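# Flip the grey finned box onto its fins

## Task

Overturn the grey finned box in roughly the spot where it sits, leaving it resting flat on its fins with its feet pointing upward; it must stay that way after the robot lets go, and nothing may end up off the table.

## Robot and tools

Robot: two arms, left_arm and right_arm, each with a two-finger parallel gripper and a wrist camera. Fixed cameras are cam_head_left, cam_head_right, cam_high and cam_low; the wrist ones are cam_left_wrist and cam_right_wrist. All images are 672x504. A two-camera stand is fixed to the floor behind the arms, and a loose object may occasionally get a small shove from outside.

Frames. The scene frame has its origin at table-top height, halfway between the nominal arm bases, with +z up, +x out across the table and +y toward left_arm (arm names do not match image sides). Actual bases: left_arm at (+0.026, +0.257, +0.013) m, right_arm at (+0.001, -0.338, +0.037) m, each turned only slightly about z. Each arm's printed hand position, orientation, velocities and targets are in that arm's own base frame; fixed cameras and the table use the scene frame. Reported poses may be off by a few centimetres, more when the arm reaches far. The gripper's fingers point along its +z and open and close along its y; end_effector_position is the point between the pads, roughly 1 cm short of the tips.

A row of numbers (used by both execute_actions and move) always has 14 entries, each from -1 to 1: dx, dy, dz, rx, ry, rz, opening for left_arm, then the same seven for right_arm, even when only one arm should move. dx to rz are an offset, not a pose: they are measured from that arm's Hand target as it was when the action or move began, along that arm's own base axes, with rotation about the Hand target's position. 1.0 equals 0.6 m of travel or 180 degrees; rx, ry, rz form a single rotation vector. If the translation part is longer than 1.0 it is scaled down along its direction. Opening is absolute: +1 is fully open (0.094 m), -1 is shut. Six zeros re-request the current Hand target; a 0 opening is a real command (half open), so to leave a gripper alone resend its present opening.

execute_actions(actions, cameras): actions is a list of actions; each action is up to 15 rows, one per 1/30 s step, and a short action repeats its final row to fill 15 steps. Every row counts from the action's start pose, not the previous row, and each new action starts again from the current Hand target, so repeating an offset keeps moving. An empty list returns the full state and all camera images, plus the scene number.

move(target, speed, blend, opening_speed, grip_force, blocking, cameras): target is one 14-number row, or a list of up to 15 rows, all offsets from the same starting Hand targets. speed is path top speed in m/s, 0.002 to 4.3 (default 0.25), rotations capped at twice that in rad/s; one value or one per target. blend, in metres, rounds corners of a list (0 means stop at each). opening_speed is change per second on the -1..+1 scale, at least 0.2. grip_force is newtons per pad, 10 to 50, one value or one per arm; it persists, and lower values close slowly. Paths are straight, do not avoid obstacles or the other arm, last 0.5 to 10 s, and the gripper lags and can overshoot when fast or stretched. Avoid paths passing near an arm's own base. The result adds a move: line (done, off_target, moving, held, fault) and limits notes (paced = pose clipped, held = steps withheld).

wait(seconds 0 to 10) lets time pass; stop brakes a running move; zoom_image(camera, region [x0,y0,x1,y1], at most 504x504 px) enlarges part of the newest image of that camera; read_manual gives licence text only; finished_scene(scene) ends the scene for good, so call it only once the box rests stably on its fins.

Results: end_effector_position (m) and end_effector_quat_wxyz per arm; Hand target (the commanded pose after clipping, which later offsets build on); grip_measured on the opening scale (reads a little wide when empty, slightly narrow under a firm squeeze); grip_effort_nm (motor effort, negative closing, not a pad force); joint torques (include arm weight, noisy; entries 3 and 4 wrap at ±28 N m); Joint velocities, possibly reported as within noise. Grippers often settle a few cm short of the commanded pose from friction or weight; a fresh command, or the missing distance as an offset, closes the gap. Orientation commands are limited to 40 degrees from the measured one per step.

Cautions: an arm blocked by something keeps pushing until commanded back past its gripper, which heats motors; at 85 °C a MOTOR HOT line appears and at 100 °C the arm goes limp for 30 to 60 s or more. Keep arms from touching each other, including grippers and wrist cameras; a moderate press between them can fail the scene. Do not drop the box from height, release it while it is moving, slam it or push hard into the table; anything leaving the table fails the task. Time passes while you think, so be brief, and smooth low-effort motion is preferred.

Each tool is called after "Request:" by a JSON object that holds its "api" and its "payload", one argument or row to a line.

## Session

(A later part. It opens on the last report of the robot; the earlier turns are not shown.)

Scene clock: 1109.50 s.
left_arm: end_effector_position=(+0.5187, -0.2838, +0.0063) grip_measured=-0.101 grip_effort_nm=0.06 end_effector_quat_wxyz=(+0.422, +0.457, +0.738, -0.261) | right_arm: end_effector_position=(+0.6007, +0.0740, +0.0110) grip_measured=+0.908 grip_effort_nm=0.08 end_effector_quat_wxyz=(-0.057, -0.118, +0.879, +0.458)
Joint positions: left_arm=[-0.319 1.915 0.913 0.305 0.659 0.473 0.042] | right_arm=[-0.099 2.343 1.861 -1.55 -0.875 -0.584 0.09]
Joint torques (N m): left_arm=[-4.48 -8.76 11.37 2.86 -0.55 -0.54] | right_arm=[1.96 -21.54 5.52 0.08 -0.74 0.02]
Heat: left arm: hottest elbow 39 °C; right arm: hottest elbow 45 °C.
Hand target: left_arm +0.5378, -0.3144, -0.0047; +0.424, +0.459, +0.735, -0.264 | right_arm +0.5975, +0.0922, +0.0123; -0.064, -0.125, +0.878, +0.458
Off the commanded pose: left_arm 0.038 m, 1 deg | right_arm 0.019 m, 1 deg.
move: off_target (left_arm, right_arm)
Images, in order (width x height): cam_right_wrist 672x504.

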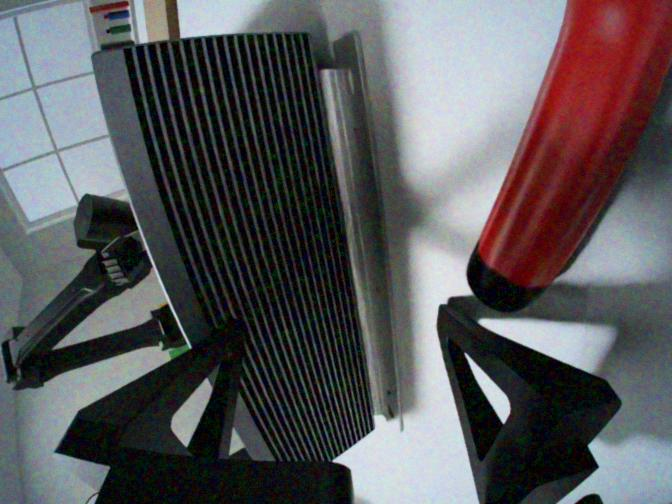

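Request:
{"api": "move", "payload": {
  "target": [0.037,-0.075,0,0,0,0,-0.1,-0.09,0.2,0.04,0,0,0,0.91],
  "speed": 0.1
}}

Request:
{"api": "move", "payload": {
  "target": [0,0,0,0,0,0,-0.1,-0.01,0.035,0.1,0,0,0,0.91],
  "speed": 0.06,
  "cameras": ["cam_right_wrist","cam_left_wrist","cam_low"]
}}

Request:
{"api": "zoom_image", "payload": {
  "camera": "cam_low",
  "region": [280, 220, 430, 320]
}}

Scene clock: 1118.90 s.
left_arm: end_effector_position=(+0.5195, -0.2853, +0.0061) grip_measured=-0.101 grip_effort_nm=0.06 end_effector_quat_wxyz=(+0.420, +0.455, +0.741, -0.260) | right_arm: end_effector_position=(+0.5927, +0.0737, +0.0142) grip_measured=+0.907 grip_effort_nm=0.13 end_effector_quat_wxyz=(+0.000, -0.040, +0.904, +0.427)
Joint positions: left_arm=[-0.323 1.915 0.917 0.298 0.649 0.467 0.042] | right_arm=[-0.1 2.175 1.605 -1.174 -0.869 -0.268 0.09]
Joint torques (N m): left_arm=[-9.64 -6.42 16.99 2.58 -2.04 -1] | right_arm=[15.38 -22.59 2.43 -2.21 -3.31 -0.53]
Heat: left arm: hottest elbow 41 °C; right arm: hottest elbow 44 °C.
Hand target: left_arm +0.5599, -0.3595, -0.0048; +0.424, +0.459, +0.735, -0.265 | right_arm +0.5434, +0.2122, +0.0364; -0.064, -0.125, +0.878, +0.458
Off the commanded pose: left_arm 0.085 m, 1 deg | right_arm 0.149 m, 13 deg.
move: off_target (left_arm, right_arm)

Scene clock: 1121.13 s.
left_arm: end_effector_position=(+0.5357, -0.2892, +0.0076) grip_measured=-0.101 grip_effort_nm=0.06 end_effector_quat_wxyz=(+0.423, +0.442, +0.751, -0.250) | right_arm: end_effector_position=(+0.5769, +0.1390, +0.1215) grip_measured=+0.908 grip_effort_nm=0.12 end_effector_quat_wxyz=(+0.008, -0.072, +0.888, +0.454)
Joint positions: left_arm=[-0.329 1.931 0.955 0.29 0.613 0.438 0.042] | right_arm=[-0.002 1.999 1.597 -1.257 -0.94 -0.208 0.09]
Joint torques (N m): left_arm=[-9.11 -7.47 15.1 2.66 -0.74 -0.69] | right_arm=[11.34 -15.79 4.93 -1.03 -0.8 -0.29]
Heat: left arm: hottest elbow 42 °C; right arm: hottest elbow 44 °C.
Hand target: left_arm +0.5601, -0.3595, -0.0046; +0.424, +0.459, +0.735, -0.264 | right_arm +0.5374, +0.2332, +0.0963; -0.064, -0.125, +0.878, +0.458
Off the commanded pose: left_arm 0.075 m, 3 deg | right_arm 0.105 m, 10 deg.
move: off_target (left_arm, right_arm)
Images, in order (width x height): cam_low 672x504, cam_left_wrist 672x504, cam_right_wrist 672x504.

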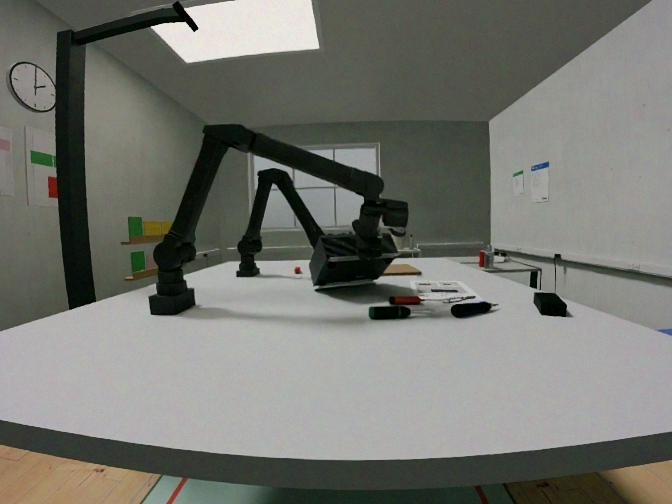

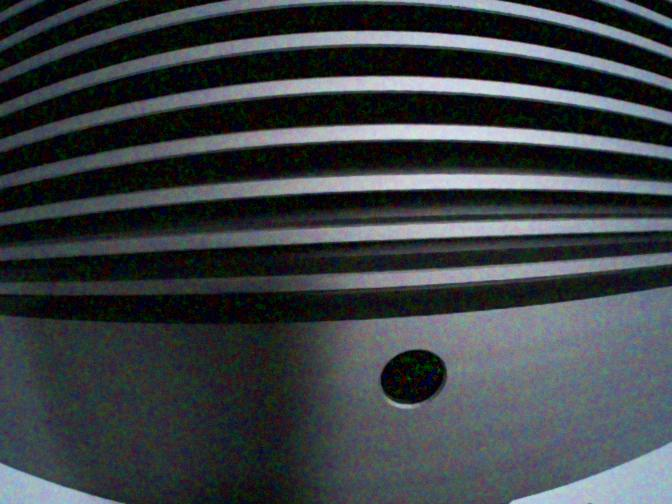

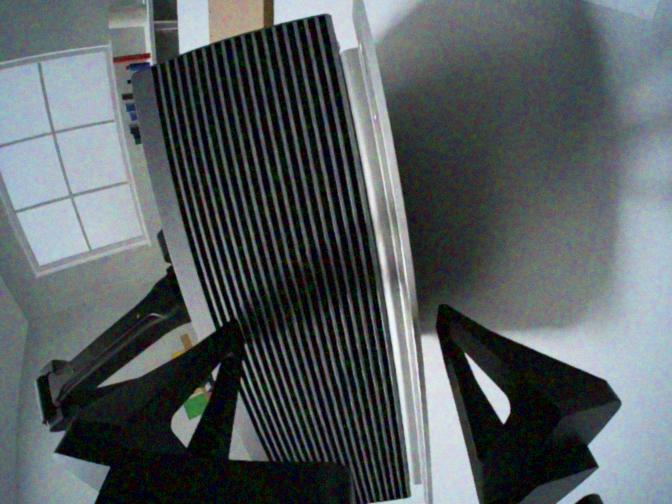

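Scaled by 3.360.

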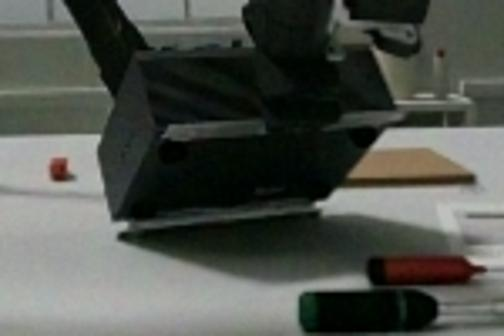

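Request:
{"api": "move", "payload": {
  "target": [0,0,0,0,0,0,-0.1,0,0,0,0,0,0,0.35],
  "opening_speed": 0.4,
  "cameras": ["cam_right_wrist","cam_low"]
}}

Request:
{"api": "zoom_image", "payload": {
  "camera": "cam_low",
  "region": [280, 220, 430, 320]
}}

Scene clock: 1134.87 s.
left_arm: end_effector_position=(+0.5359, -0.2896, +0.0076) grip_measured=-0.101 grip_effort_nm=0.06 end_effector_quat_wxyz=(+0.423, +0.443, +0.750, -0.250) | right_arm: end_effector_position=(+0.5765, +0.1415, +0.1255) grip_measured=+0.633 grip_effort_nm=-1.04 end_effector_quat_wxyz=(+0.010, -0.073, +0.886, +0.459)
Joint positions: left_arm=[-0.33 1.932 0.956 0.29 0.613 0.439 0.042] | right_arm=[0.001 1.994 1.597 -1.258 -0.95 -0.208 0.077]
Joint torques (N m): left_arm=[-9.11 -7.53 15.04 2.7 -0.72 -0.7] | right_arm=[11.93 -15.33 4.94 -0.94 -0.32 -0.28]
Heat: left arm: hottest elbow 47 °C; right arm: hottest elbow 42 °C.
Hand target: left_arm +0.5600, -0.3596, -0.0046; +0.424, +0.459, +0.735, -0.265 | right_arm +0.5374, +0.2331, +0.0963; -0.064, -0.125, +0.878, +0.458
Off the commanded pose: left_arm 0.075 m, 3 deg | right_arm 0.104 m, 10 deg.
move: off_target (left_arm, right_arm)
Images, in order (width x height): cam_low 672x504, cam_right_wrist 672x504.

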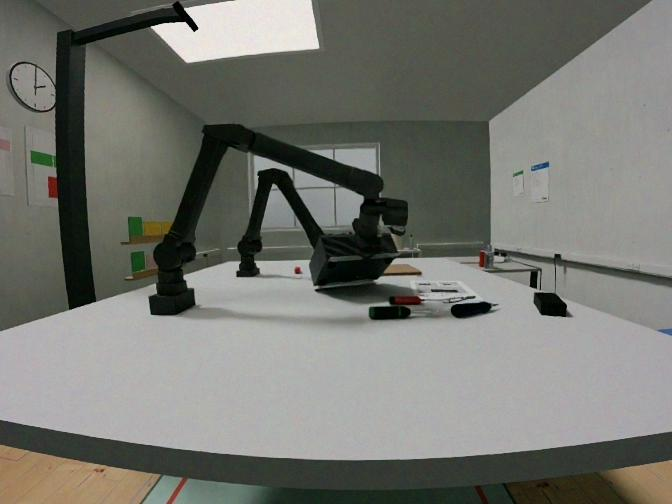

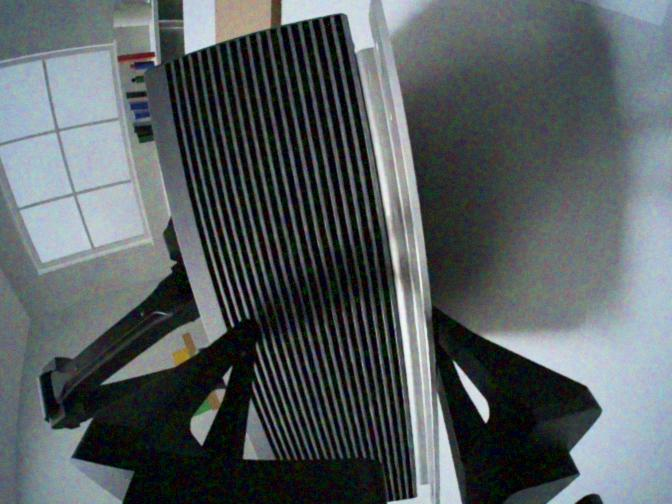

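Scaled by 3.360.

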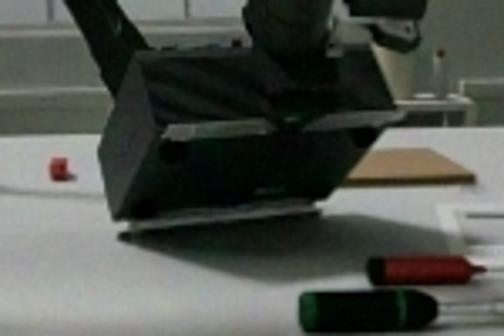

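Request:
{"api": "move", "payload": {
  "target": [-0.04,0.09,0,0,0,0,-0.1,0.05,-0.115,0.1,0,0,0,0.35],
  "speed": 0.05,
  "cameras": ["cam_right_wrist","cam_low","cam_left_wrist"]
}}

Request:
{"api": "zoom_image", "payload": {
  "camera": "cam_low",
  "region": [280, 220, 430, 320]
}}

Scene clock: 1150.03 s.
left_arm: end_effector_position=(+0.5344, -0.2908, +0.0059) grip_measured=-0.101 grip_effort_nm=0.06 end_effector_quat_wxyz=(+0.425, +0.450, +0.742, -0.258) | right_arm: end_effector_position=(+0.5671, +0.1361, +0.1300) grip_measured=+0.350 grip_effort_nm=-0.01 end_effector_quat_wxyz=(-0.059, -0.108, +0.884, +0.450)
Joint positions: left_arm=[-0.326 1.942 0.956 0.305 0.641 0.45 0.042] | right_arm=[0 2.08 1.744 -1.566 -0.9 -0.405 0.063]
Joint torques (N m): left_arm=[-2.61 -11.63 7.76 2.71 0.59 -0.17] | right_arm=[2.9 -20.13 10.24 -1.8 -1.54 -0.05]
Heat: left arm: hottest elbow 47 °C; right arm: hottest elbow 41 °C.
Hand target: left_arm +0.5360, -0.3056, -0.0046; +0.424, +0.459, +0.735, -0.265 | right_arm +0.5674, +0.1641, +0.1562; -0.064, -0.125, +0.878, +0.458
Off the commanded pose: left_arm 0.018 m, 2 deg | right_arm 0.038 m, 2 deg.
move: off_target (left_arm, right_arm)
Images, in order (width x height): cam_low 672x504, cam_left_wrist 672x504, cam_right_wrist 672x504.

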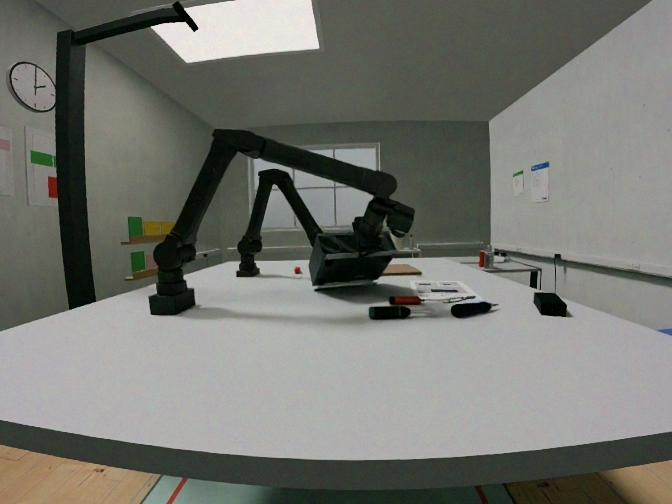

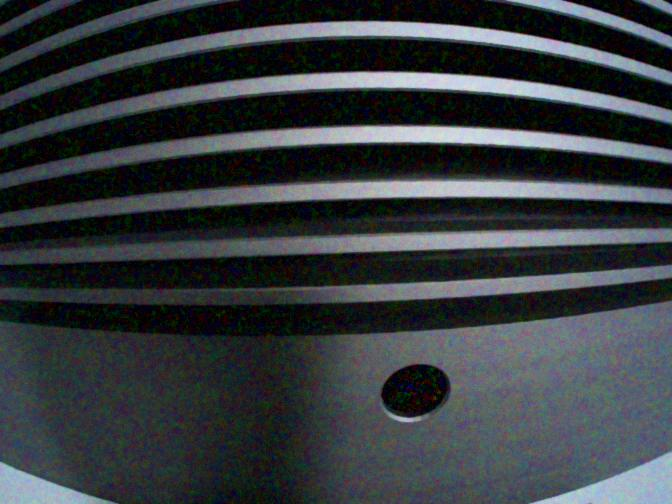

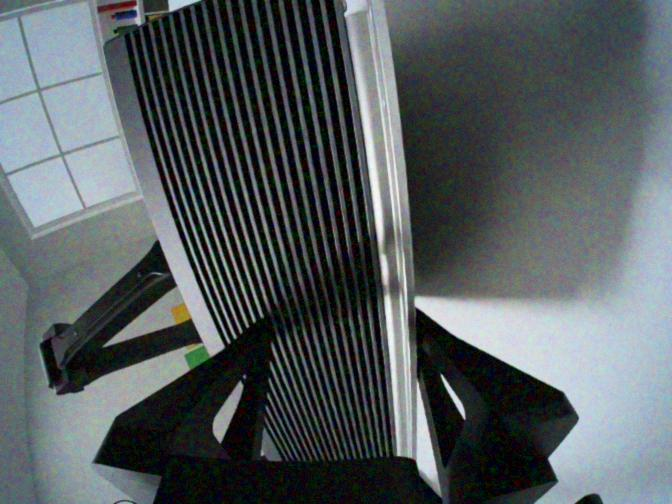

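Scaled by 3.360.

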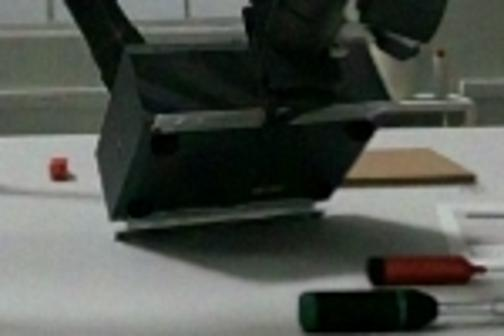

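Request:
{"api": "move", "payload": {
  "target": [-0.03,0.06,0.02,0,0,0,-0.1,0.008,-0.028,-0.041,0,0,0,-1],
  "opening_speed": 0.5,
  "speed": 0.011,
  "cameras": ["cam_right_wrist","cam_low","cam_left_wrist"]
}}

Request:
{"api": "zoom_image", "payload": {
  "camera": "cam_low",
  "region": [280, 220, 430, 320]
}}

Scene clock: 1164.50 s.
left_arm: end_effector_position=(+0.5180, -0.2758, +0.0030) grip_measured=-0.101 grip_effort_nm=0.06 end_effector_quat_wxyz=(+0.424, +0.464, +0.731, -0.265) | right_arm: end_effector_position=(+0.5650, +0.1359, +0.1275) grip_measured=-0.818 grip_effort_nm=-1.04 end_effector_quat_wxyz=(-0.061, -0.121, +0.879, +0.457)
Joint positions: left_arm=[-0.299 1.923 0.907 0.311 0.69 0.502 0.042] | right_arm=[-0.002 2.092 1.749 -1.591 -0.908 -0.454 0.009]
Joint torques (N m): left_arm=[0.21 -15.33 5.12 1.5 0.45 -0.22] | right_arm=[1.67 -17.67 9.8 -0.68 -0.8 0.08]
Heat: left arm: hottest elbow 45 °C; right arm: hottest elbow 44 °C.
Hand target: left_arm +0.5179, -0.2695, +0.0071; +0.424, +0.459, +0.735, -0.264 | right_arm +0.5721, +0.1475, +0.1318; -0.064, -0.125, +0.878, +0.458
Off the commanded pose: left_arm 0.008 m, 1 deg | right_arm 0.014 m, 1 deg.
move: off_target (right_arm)
Images, in order (width x height): cam_low 672x504, cam_left_wrist 672x504, cam_right_wrist 672x504.

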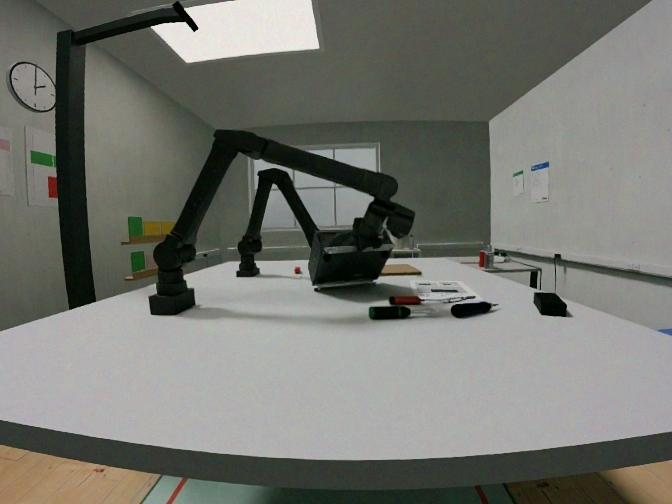

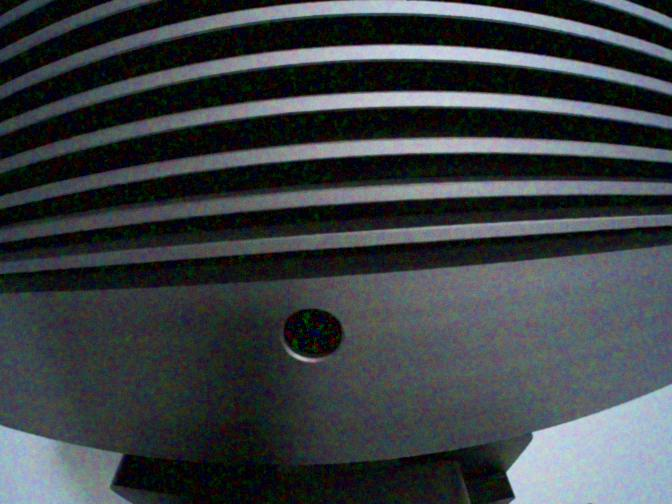

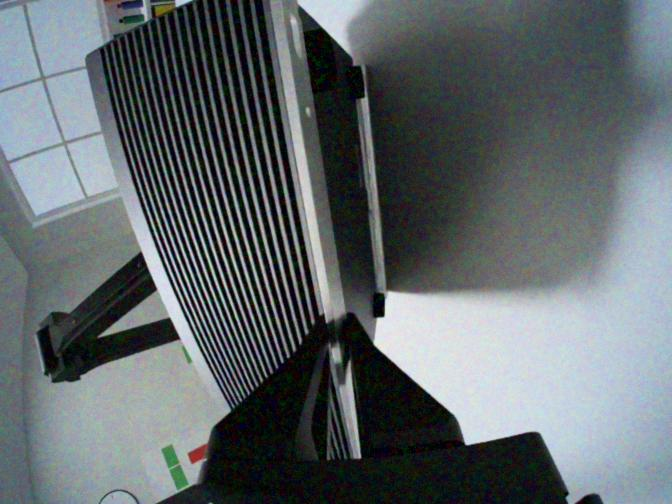

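Scaled by 3.360.

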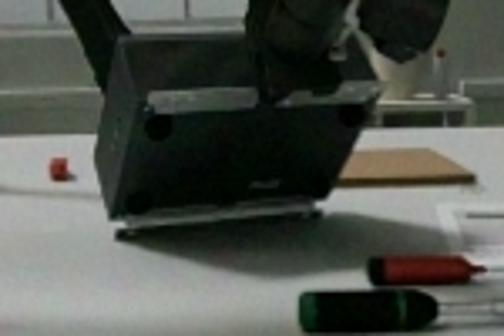

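Request:
{"api": "move", "payload": {
  "target": [
    [-0.1,0.2,0.0,0,0,0,-0.1,0,0,0,0,0,0,-1],
    [-0.15,0.3,0.2,0,0,0,-0.1,0,0,0,0,0,0,-1]
  ],
  "speed": 0.1,
  "cameras": ["cam_left_wrist","cam_right_wrist","cam_high"]
}}

Scene clock: 1175.20 s.
left_arm: end_effector_position=(+0.4131, -0.0950, +0.1090) grip_measured=-0.101 grip_effort_nm=0.06 end_effector_quat_wxyz=(+0.407, +0.451, +0.744, -0.279) | right_arm: end_effector_position=(+0.5651, +0.1359, +0.1276) grip_measured=-0.818 grip_effort_nm=-1.04 end_effector_quat_wxyz=(-0.061, -0.121, +0.879, +0.457)
Joint positions: left_arm=[0.118 1.421 0.705 -0.386 0.958 0.96 0.042] | right_arm=[-0.002 2.092 1.75 -1.591 -0.908 -0.454 0.009]
Joint torques (N m): left_arm=[0.09 -8.94 10.03 1.01 0.74 -0.03] | right_arm=[0.85 -17.67 9.87 -0.59 -0.84 0.07]
Heat: left arm: hottest elbow 44 °C; right arm: hottest elbow 45 °C.
Hand target: left_arm +0.4279, -0.0894, +0.1272; +0.424, +0.459, +0.735, -0.265 | right_arm +0.5722, +0.1475, +0.1319; -0.064, -0.125, +0.878, +0.458
Off the commanded pose: left_arm 0.024 m, 3 deg | right_arm 0.014 m, 1 deg.
move: off_target (left_arm, right_arm)
Images, in order (width x height): cam_high 672x504, cam_left_wrist 672x504, cam_right_wrist 672x504.

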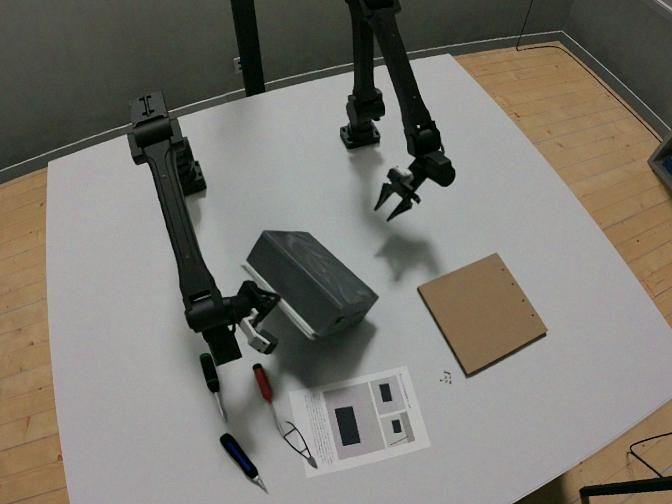

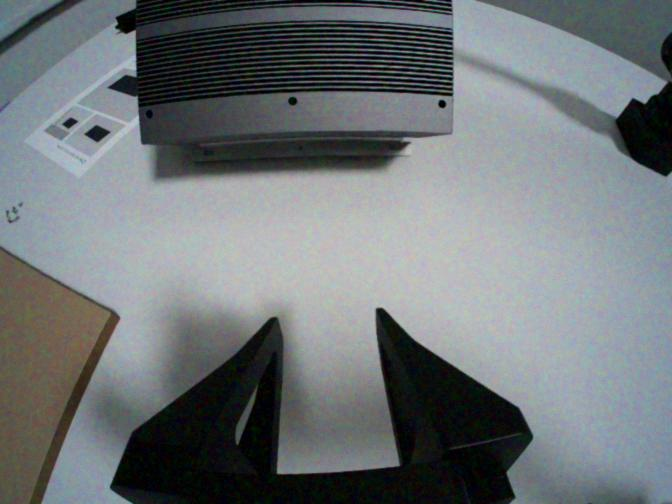

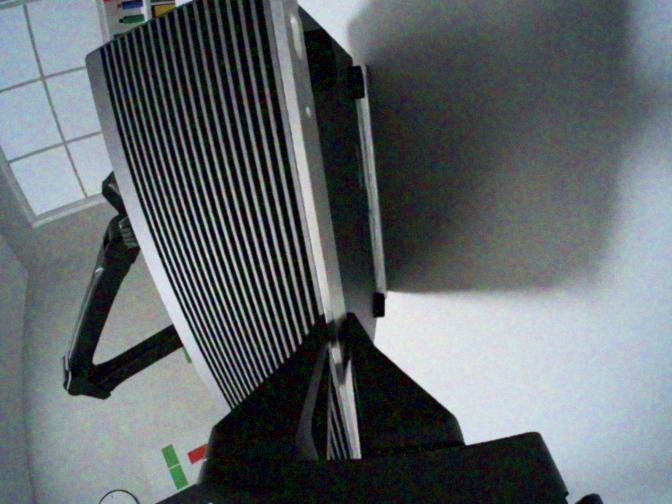

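Request:
{"api": "move", "payload": {
  "target": [0,0,0,0,0,0,-1,-0.049,0.110,0.067,-0.114,-0.051,0,-1],
  "speed": 0.06,
  "cameras": ["cam_left_wrist","cam_right_wrist","cam_low"]
}}

Scene clock: 1187.60 s.
left_arm: end_effector_position=(+0.4131, -0.0950, +0.1090) grip_measured=-0.989 grip_effort_nm=-0.60 end_effector_quat_wxyz=(+0.407, +0.451, +0.744, -0.279) | right_arm: end_effector_position=(+0.5349, +0.2178, +0.1744) grip_measured=-0.833 grip_effort_nm=-1.03 end_effector_quat_wxyz=(-0.026, -0.156, +0.944, +0.289)
Joint positions: left_arm=[0.118 1.421 0.705 -0.386 0.958 0.962 0.001] | right_arm=[0.219 1.877 1.671 -1.388 -0.589 -0.116 0.008]
Joint torques (N m): left_arm=[0.21 -9.11 10.02 0.92 0.74 -0.06] | right_arm=[-1.61 -17.32 7.54 1.65 0.15 0.15]
Heat: left arm: hottest elbow 44 °C; right arm: hottest elbow 45 °C.
Hand target: left_arm +0.4279, -0.0894, +0.1272; +0.424, +0.459, +0.735, -0.265 | right_arm +0.5429, +0.2134, +0.1720; -0.015, -0.147, +0.948, +0.283
Off the commanded pose: left_arm 0.024 m, 3 deg | right_arm 0.009 m, 2 deg.
move: off_target (left_arm)
Images, in order (width x height): cam_low 672x504, cam_left_wrist 672x504, cam_right_wrist 672x504.

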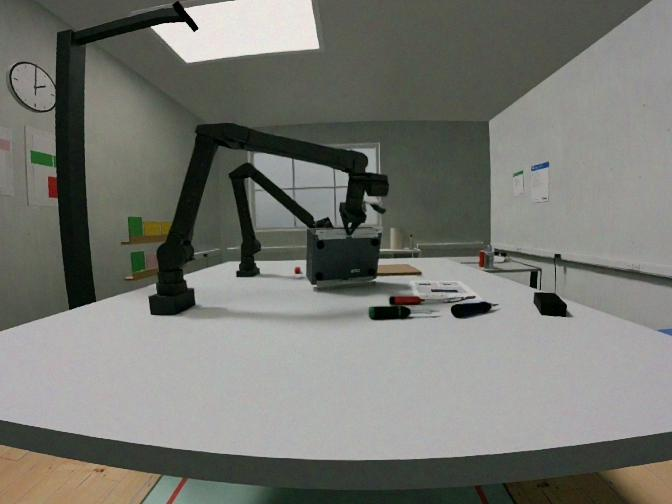

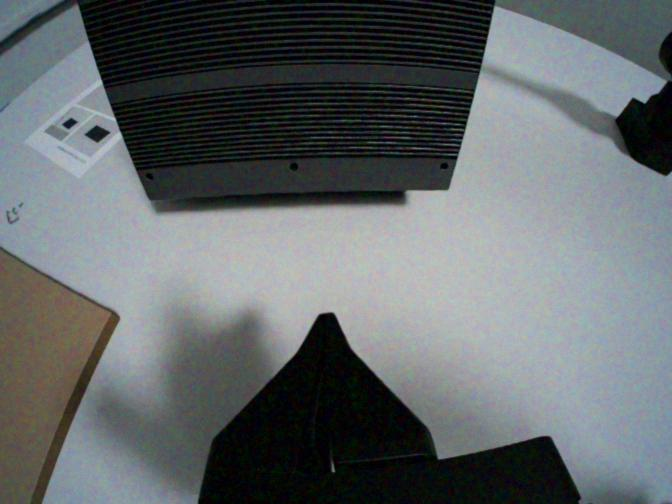

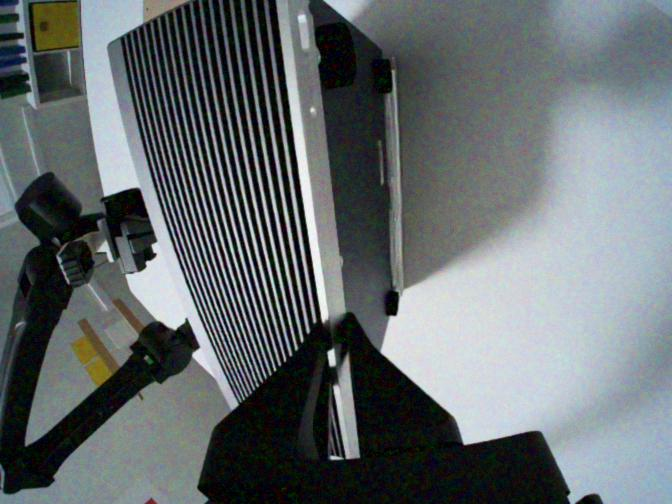

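Request:
{"api": "move", "payload": {
  "target": [0,0,0,0,0,0,-1,-0.0575,0.129,0.017,-0.114,-0.051,0,-1],
  "speed": 0.06,
  "cameras": ["cam_left_wrist","cam_right_wrist","cam_low"]
}}

Scene clock: 1194.70 s.
left_arm: end_effector_position=(+0.4131, -0.0950, +0.1090) grip_measured=-0.989 grip_effort_nm=-0.60 end_effector_quat_wxyz=(+0.407, +0.451, +0.744, -0.279) | right_arm: end_effector_position=(+0.5006, +0.3032, +0.1775) grip_measured=-0.833 grip_effort_nm=-1.04 end_effector_quat_wxyz=(+0.029, -0.176, +0.979, +0.101)
Joint positions: left_arm=[0.118 1.421 0.705 -0.386 0.958 0.962 0.001] | right_arm=[0.494 1.812 1.652 -1.291 -0.174 0.148 0.008]
Joint torques (N m): left_arm=[0.26 -9 10.02 0.92 0.75 -0.06] | right_arm=[-2.02 -17.55 8.32 0.7 0.23 -0.05]
Heat: left arm: hottest elbow 44 °C; right arm: hottest elbow 45 °C.
Hand target: left_arm +0.4279, -0.0894, +0.1272; +0.424, +0.459, +0.735, -0.265 | right_arm +0.5082, +0.2909, +0.1822; +0.034, -0.164, +0.981, +0.097
Off the commanded pose: left_arm 0.024 m, 3 deg | right_arm 0.015 m, 2 deg.
move: off_target (left_arm, right_arm)
Images, in order (width x height): cam_low 672x504, cam_left_wrist 672x504, cam_right_wrist 672x504.

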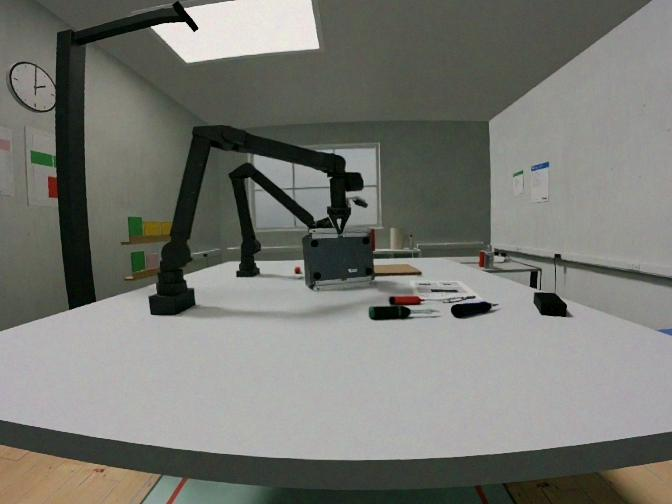

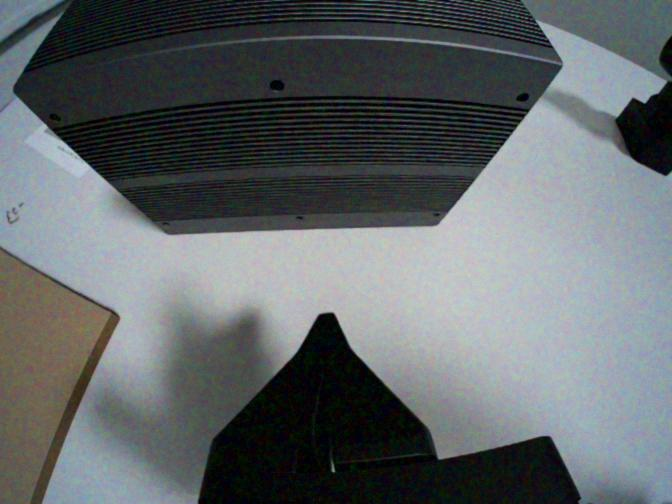

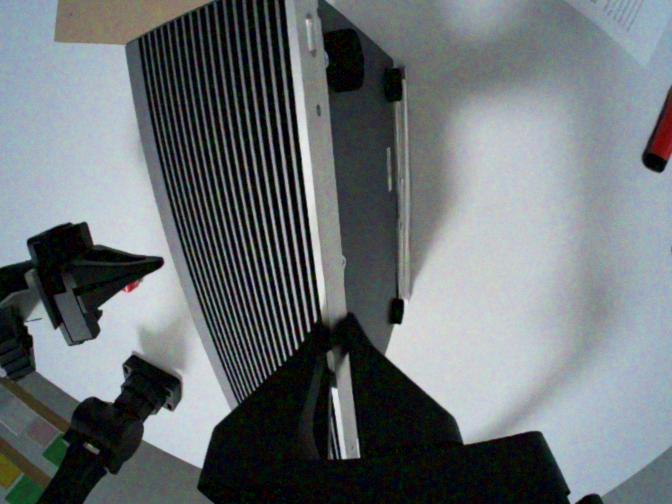

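Request:
{"api": "move", "payload": {
  "target": [0,0,0,0,0,0,-1,-0.025,0.056,-0.012,-0.04,-0.018,0,-1],
  "speed": 0.04,
  "cameras": ["cam_left_wrist","cam_right_wrist","cam_low","cam_high"]
}}

Request:
{"api": "zoom_image", "payload": {
  "camera": "cam_low",
  "region": [280, 200, 400, 300]
}}

Scene clock: 1237.83 s.
left_arm: end_effector_position=(+0.4131, -0.0950, +0.1090) grip_measured=-0.989 grip_effort_nm=-0.60 end_effector_quat_wxyz=(+0.407, +0.451, +0.744, -0.279) | right_arm: end_effector_position=(+0.4959, +0.3109, +0.1755) grip_measured=-0.836 grip_effort_nm=-1.04 end_effector_quat_wxyz=(+0.052, -0.168, +0.984, +0.034)
Joint positions: left_arm=[0.118 1.421 0.705 -0.386 0.958 0.962 0.001] | right_arm=[0.553 1.811 1.652 -1.29 -0.025 0.218 0.008]
Joint torques (N m): left_arm=[0.15 -9 10.03 0.94 0.74 -0.04] | right_arm=[1.2 -14.86 9.28 0.4 0.3 0.15]
Heat: left arm: hottest elbow 44 °C; right arm: hottest elbow 43 °C.
Hand target: left_arm +0.4279, -0.0894, +0.1272; +0.424, +0.459, +0.735, -0.265 | right_arm +0.4933, +0.3244, +0.1749; +0.051, -0.169, +0.984, +0.031
Off the commanded pose: left_arm 0.024 m, 3 deg | right_arm 0.014 m, 0 deg.
move: off_target (left_arm, right_arm)
Images, in order (width x height): cam_high 672x504, cam_low 672x504, cam_left_wrist 672x504, cam_right_wrist 672x504.

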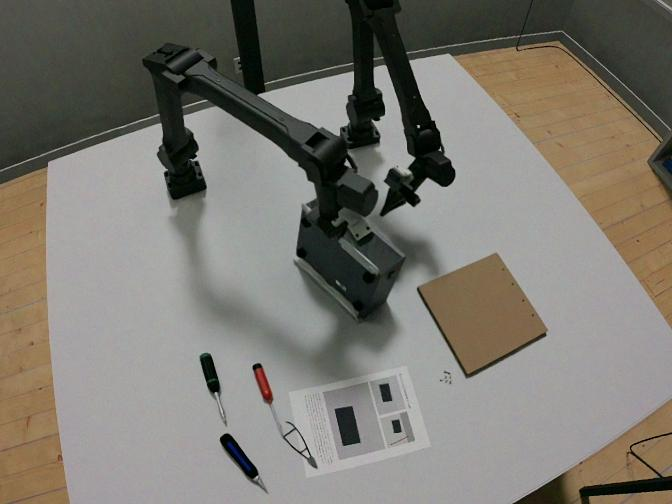

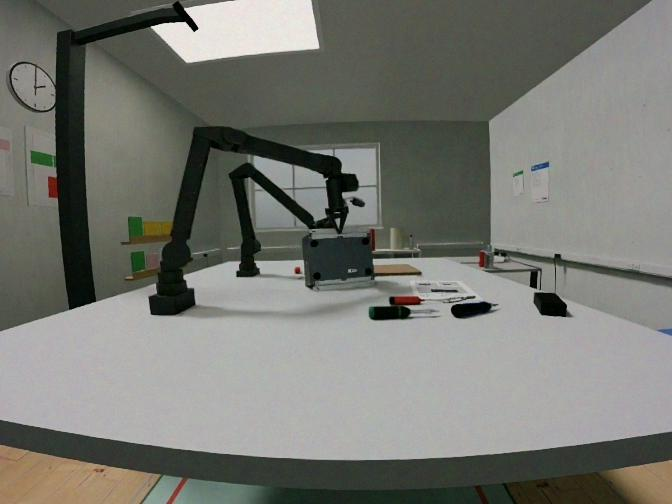

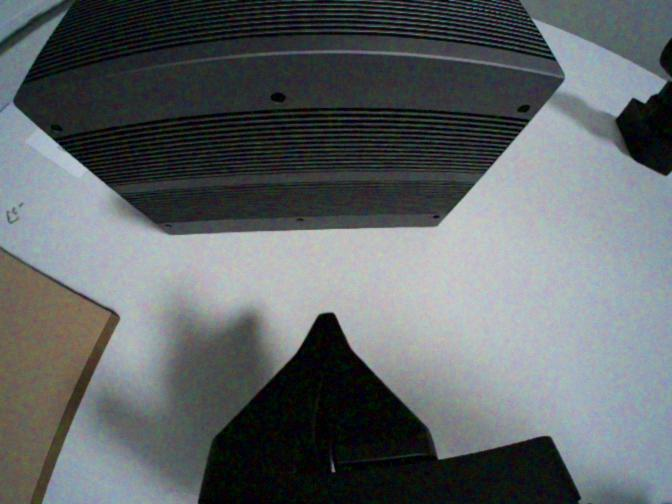

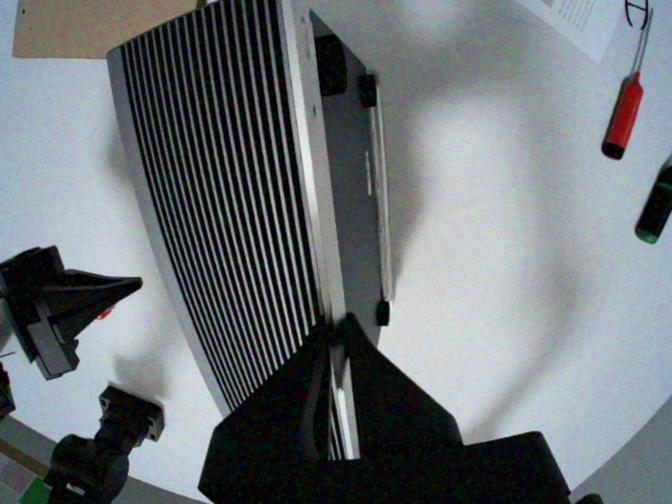

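Scaled by 4.200.

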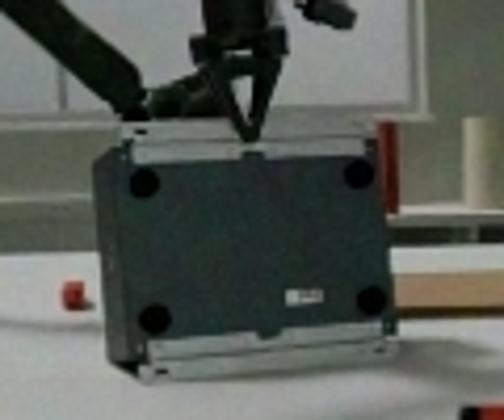

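Request:
{"api": "move", "payload": {
  "target": [
    [0,0,0.25,0,0,0,-1,0,0,0,0,0,0,-0.3],
    [0,0,0.25,0,0,0,0,0,0,0.2,0,0,0,-0.3],
    [0.037,-0.2,0.288,0.0067,0.371,0.399,0,0.12,-0.5,0.2,0,0,0,-0.3]
  ],
  "speed": 0.15,
  "cameras": ["cam_left_wrist","cam_right_wrist","cam_low","cam_head_left"]
}}

Scene clock: 1271.90 s.
left_arm: end_effector_position=(+0.4398, -0.2012, +0.2919) grip_measured=-0.003 grip_effort_nm=0.16 end_effector_quat_wxyz=(+0.039, -0.236, +0.957, -0.166) | right_arm: end_effector_position=(+0.5544, +0.0294, +0.2827) grip_measured=-0.302 grip_effort_nm=0.08 end_effector_quat_wxyz=(+0.037, -0.169, +0.984, +0.031)
Joint positions: left_arm=[-0.346 1.438 1.47 -1.349 0.232 -0.86 0.047] | right_arm=[0.031 1.758 1.862 -1.609 -0.072 -0.307 0.033]
Joint torques (N m): left_arm=[-1.61 -8.82 12.6 0.76 0.04 -0.31] | right_arm=[-1.32 -14.51 11.59 0.36 -0.26 -0.13]
Heat: left arm: hottest elbow 46 °C; right arm: hottest elbow 44 °C.
Hand target: left_arm +0.4501, -0.2094, +0.3000; +0.042, -0.238, +0.956, -0.168 | right_arm +0.5653, +0.0243, +0.2950; +0.051, -0.169, +0.984, +0.031
Off the commanded pose: left_arm 0.015 m, 0 deg | right_arm 0.017 m, 2 deg.
move: off_target (left_arm, right_arm); target 2's new opening was sent with left_arm's hand 0.024 m and 3 deg from that target
Images, in order (width x height): cam_head_left 672x504, cam_low 672x504, cam_left_wrist 672x504, cam_right_wrist 672x504.

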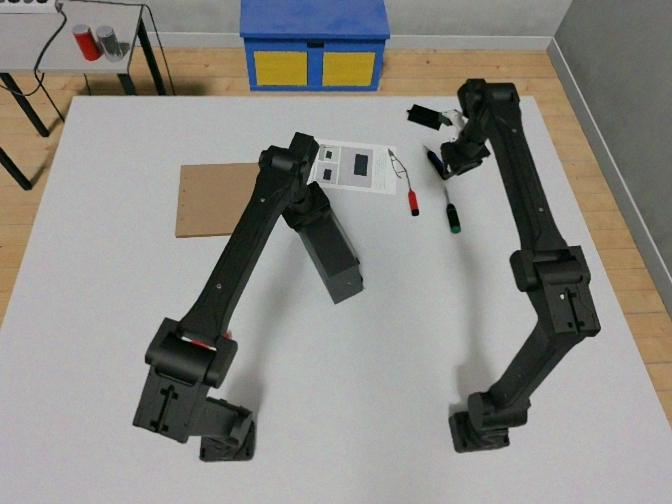

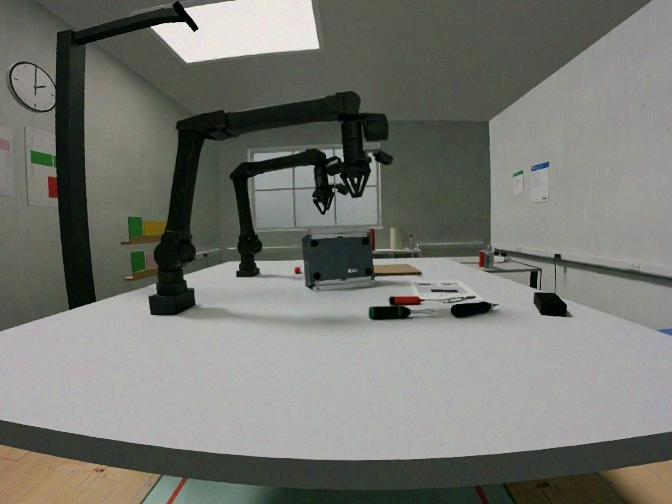

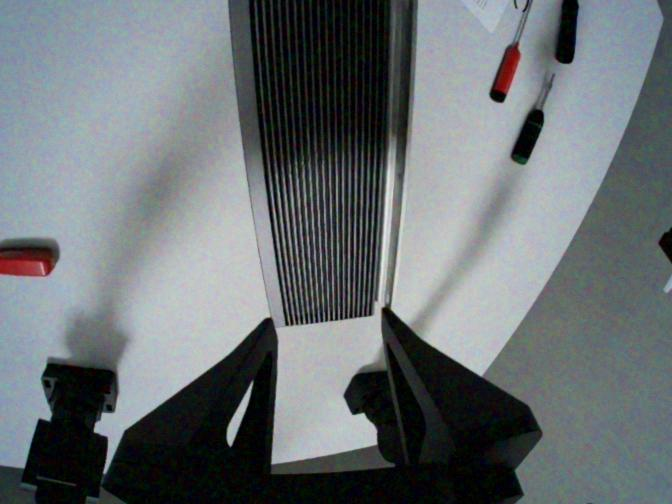

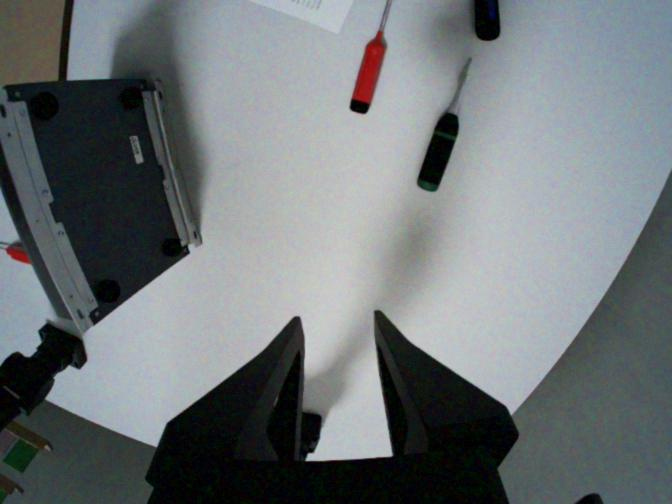

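Request:
{"api": "move", "payload": {
  "target": [0.1,-0.077,-0.07,0,0,-0.029,0,0,0,0,0,0,0,-0.3],
  "speed": 0.1,
  "cameras": ["cam_left_wrist","cam_low"]
}}

Request:
{"api": "zoom_image", "payload": {
  "camera": "cam_low",
  "region": [280, 180, 400, 300]
}}

Scene clock: 1290.03 s.
left_arm: end_effector_position=(+0.4961, -0.2441, +0.2514) grip_measured=-0.003 grip_effort_nm=0.16 end_effector_quat_wxyz=(+0.024, -0.207, +0.965, -0.161) | right_arm: end_effector_position=(+0.5544, +0.0294, +0.2827) grip_measured=-0.302 grip_effort_nm=0.08 end_effector_quat_wxyz=(+0.037, -0.169, +0.984, +0.031)
Joint positions: left_arm=[-0.382 1.64 1.6 -1.306 0.239 -0.831 0.047] | right_arm=[0.031 1.758 1.862 -1.609 -0.072 -0.307 0.033]
Joint torques (N m): left_arm=[-1.55 -12.16 12.49 1.44 0.29 -0.05] | right_arm=[-1.38 -14.62 11.47 0.35 -0.25 -0.14]
Heat: left arm: hottest elbow 50 °C; right arm: hottest elbow 48 °C.
Hand target: left_arm +0.5100, -0.2557, +0.2580; +0.035, -0.194, +0.966, -0.170 | right_arm +0.5653, +0.0244, +0.2950; +0.051, -0.169, +0.984, +0.031
Off the commanded pose: left_arm 0.019 m, 2 deg | right_arm 0.017 m, 2 deg.
move: off_target (left_arm, right_arm)
Images, in order (width x height): cam_low 672x504, cam_left_wrist 672x504.

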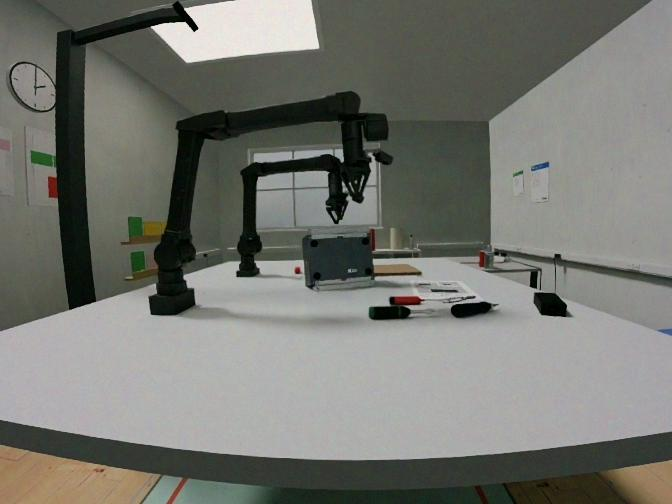

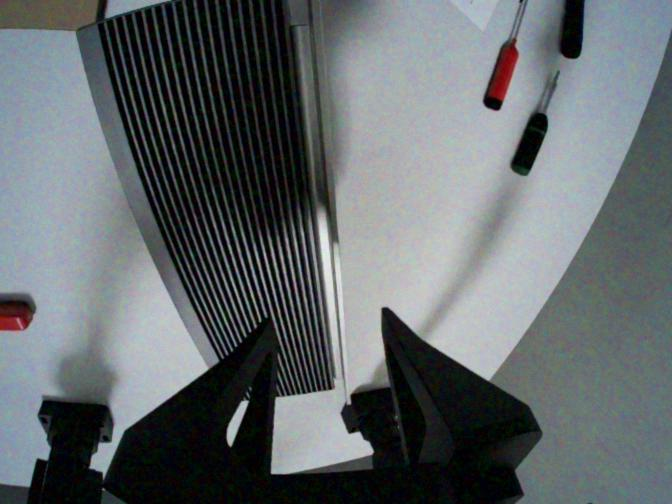

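Scaled by 4.200.

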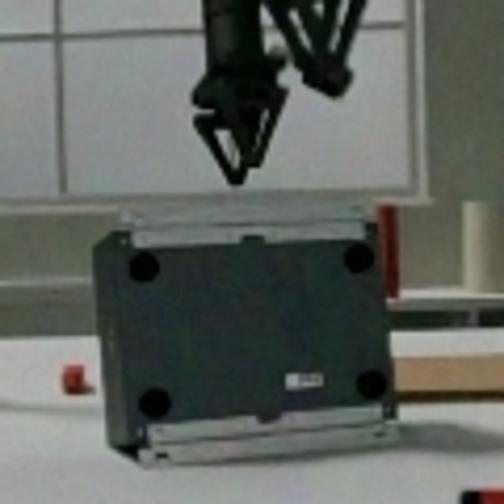

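Request:
{"api": "move", "payload": {
  "target": [0.014,-0.033,-0.105,0,0,0,0,0,0,0,0,0,0,-0.3],
  "speed": 0.06,
  "cameras": ["cam_left_wrist","cam_low"]
}}

Request:
{"api": "zoom_image", "payload": {
  "camera": "cam_low",
  "region": [280, 180, 400, 300]
}}

Scene clock: 1299.77 s.
left_arm: end_effector_position=(+0.5157, -0.2684, +0.2131) grip_measured=-0.002 grip_effort_nm=0.15 end_effector_quat_wxyz=(+0.043, -0.191, +0.965, -0.175) | right_arm: end_effector_position=(+0.5544, +0.0294, +0.2827) grip_measured=-0.302 grip_effort_nm=0.08 end_effector_quat_wxyz=(+0.037, -0.169, +0.984, +0.031)
Joint positions: left_arm=[-0.408 1.692 1.557 -1.159 0.238 -0.833 0.047] | right_arm=[0.031 1.758 1.862 -1.609 -0.072 -0.307 0.033]
Joint torques (N m): left_arm=[-1.67 -12.4 8.75 1.81 0.05 -0.29] | right_arm=[-1.44 -14.1 11.47 0.34 -0.24 -0.17]
Heat: left arm: hottest elbow 50 °C; right arm: hottest elbow 50 °C.
Hand target: left_arm +0.5185, -0.2755, +0.1949; +0.035, -0.194, +0.966, -0.170 | right_arm +0.5653, +0.0244, +0.2950; +0.051, -0.169, +0.984, +0.031
Off the commanded pose: left_arm 0.020 m, 1 deg | right_arm 0.017 m, 2 deg.
move: off_target (left_arm, right_arm)
Images, in order (width x height): cam_low 672x504, cam_left_wrist 672x504.

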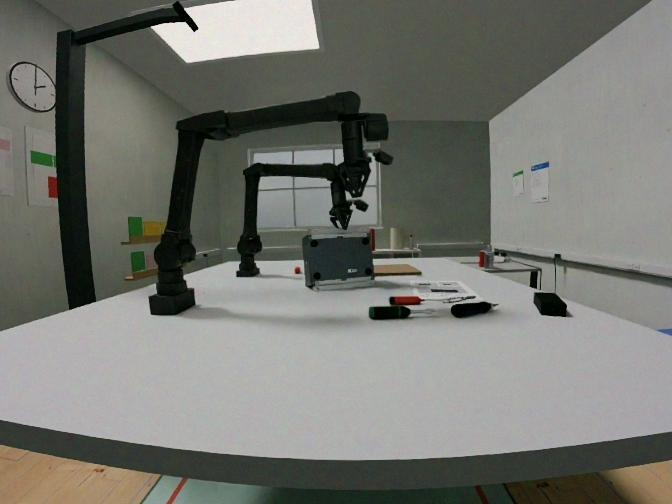

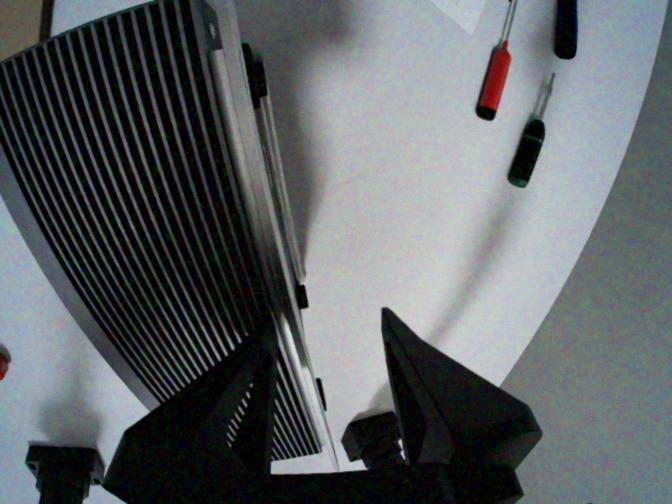

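Scaled by 4.200.

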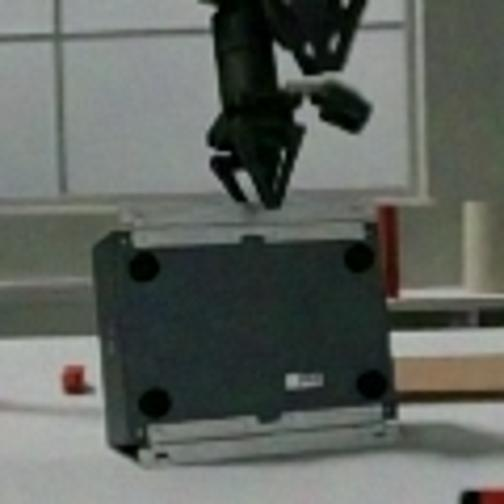

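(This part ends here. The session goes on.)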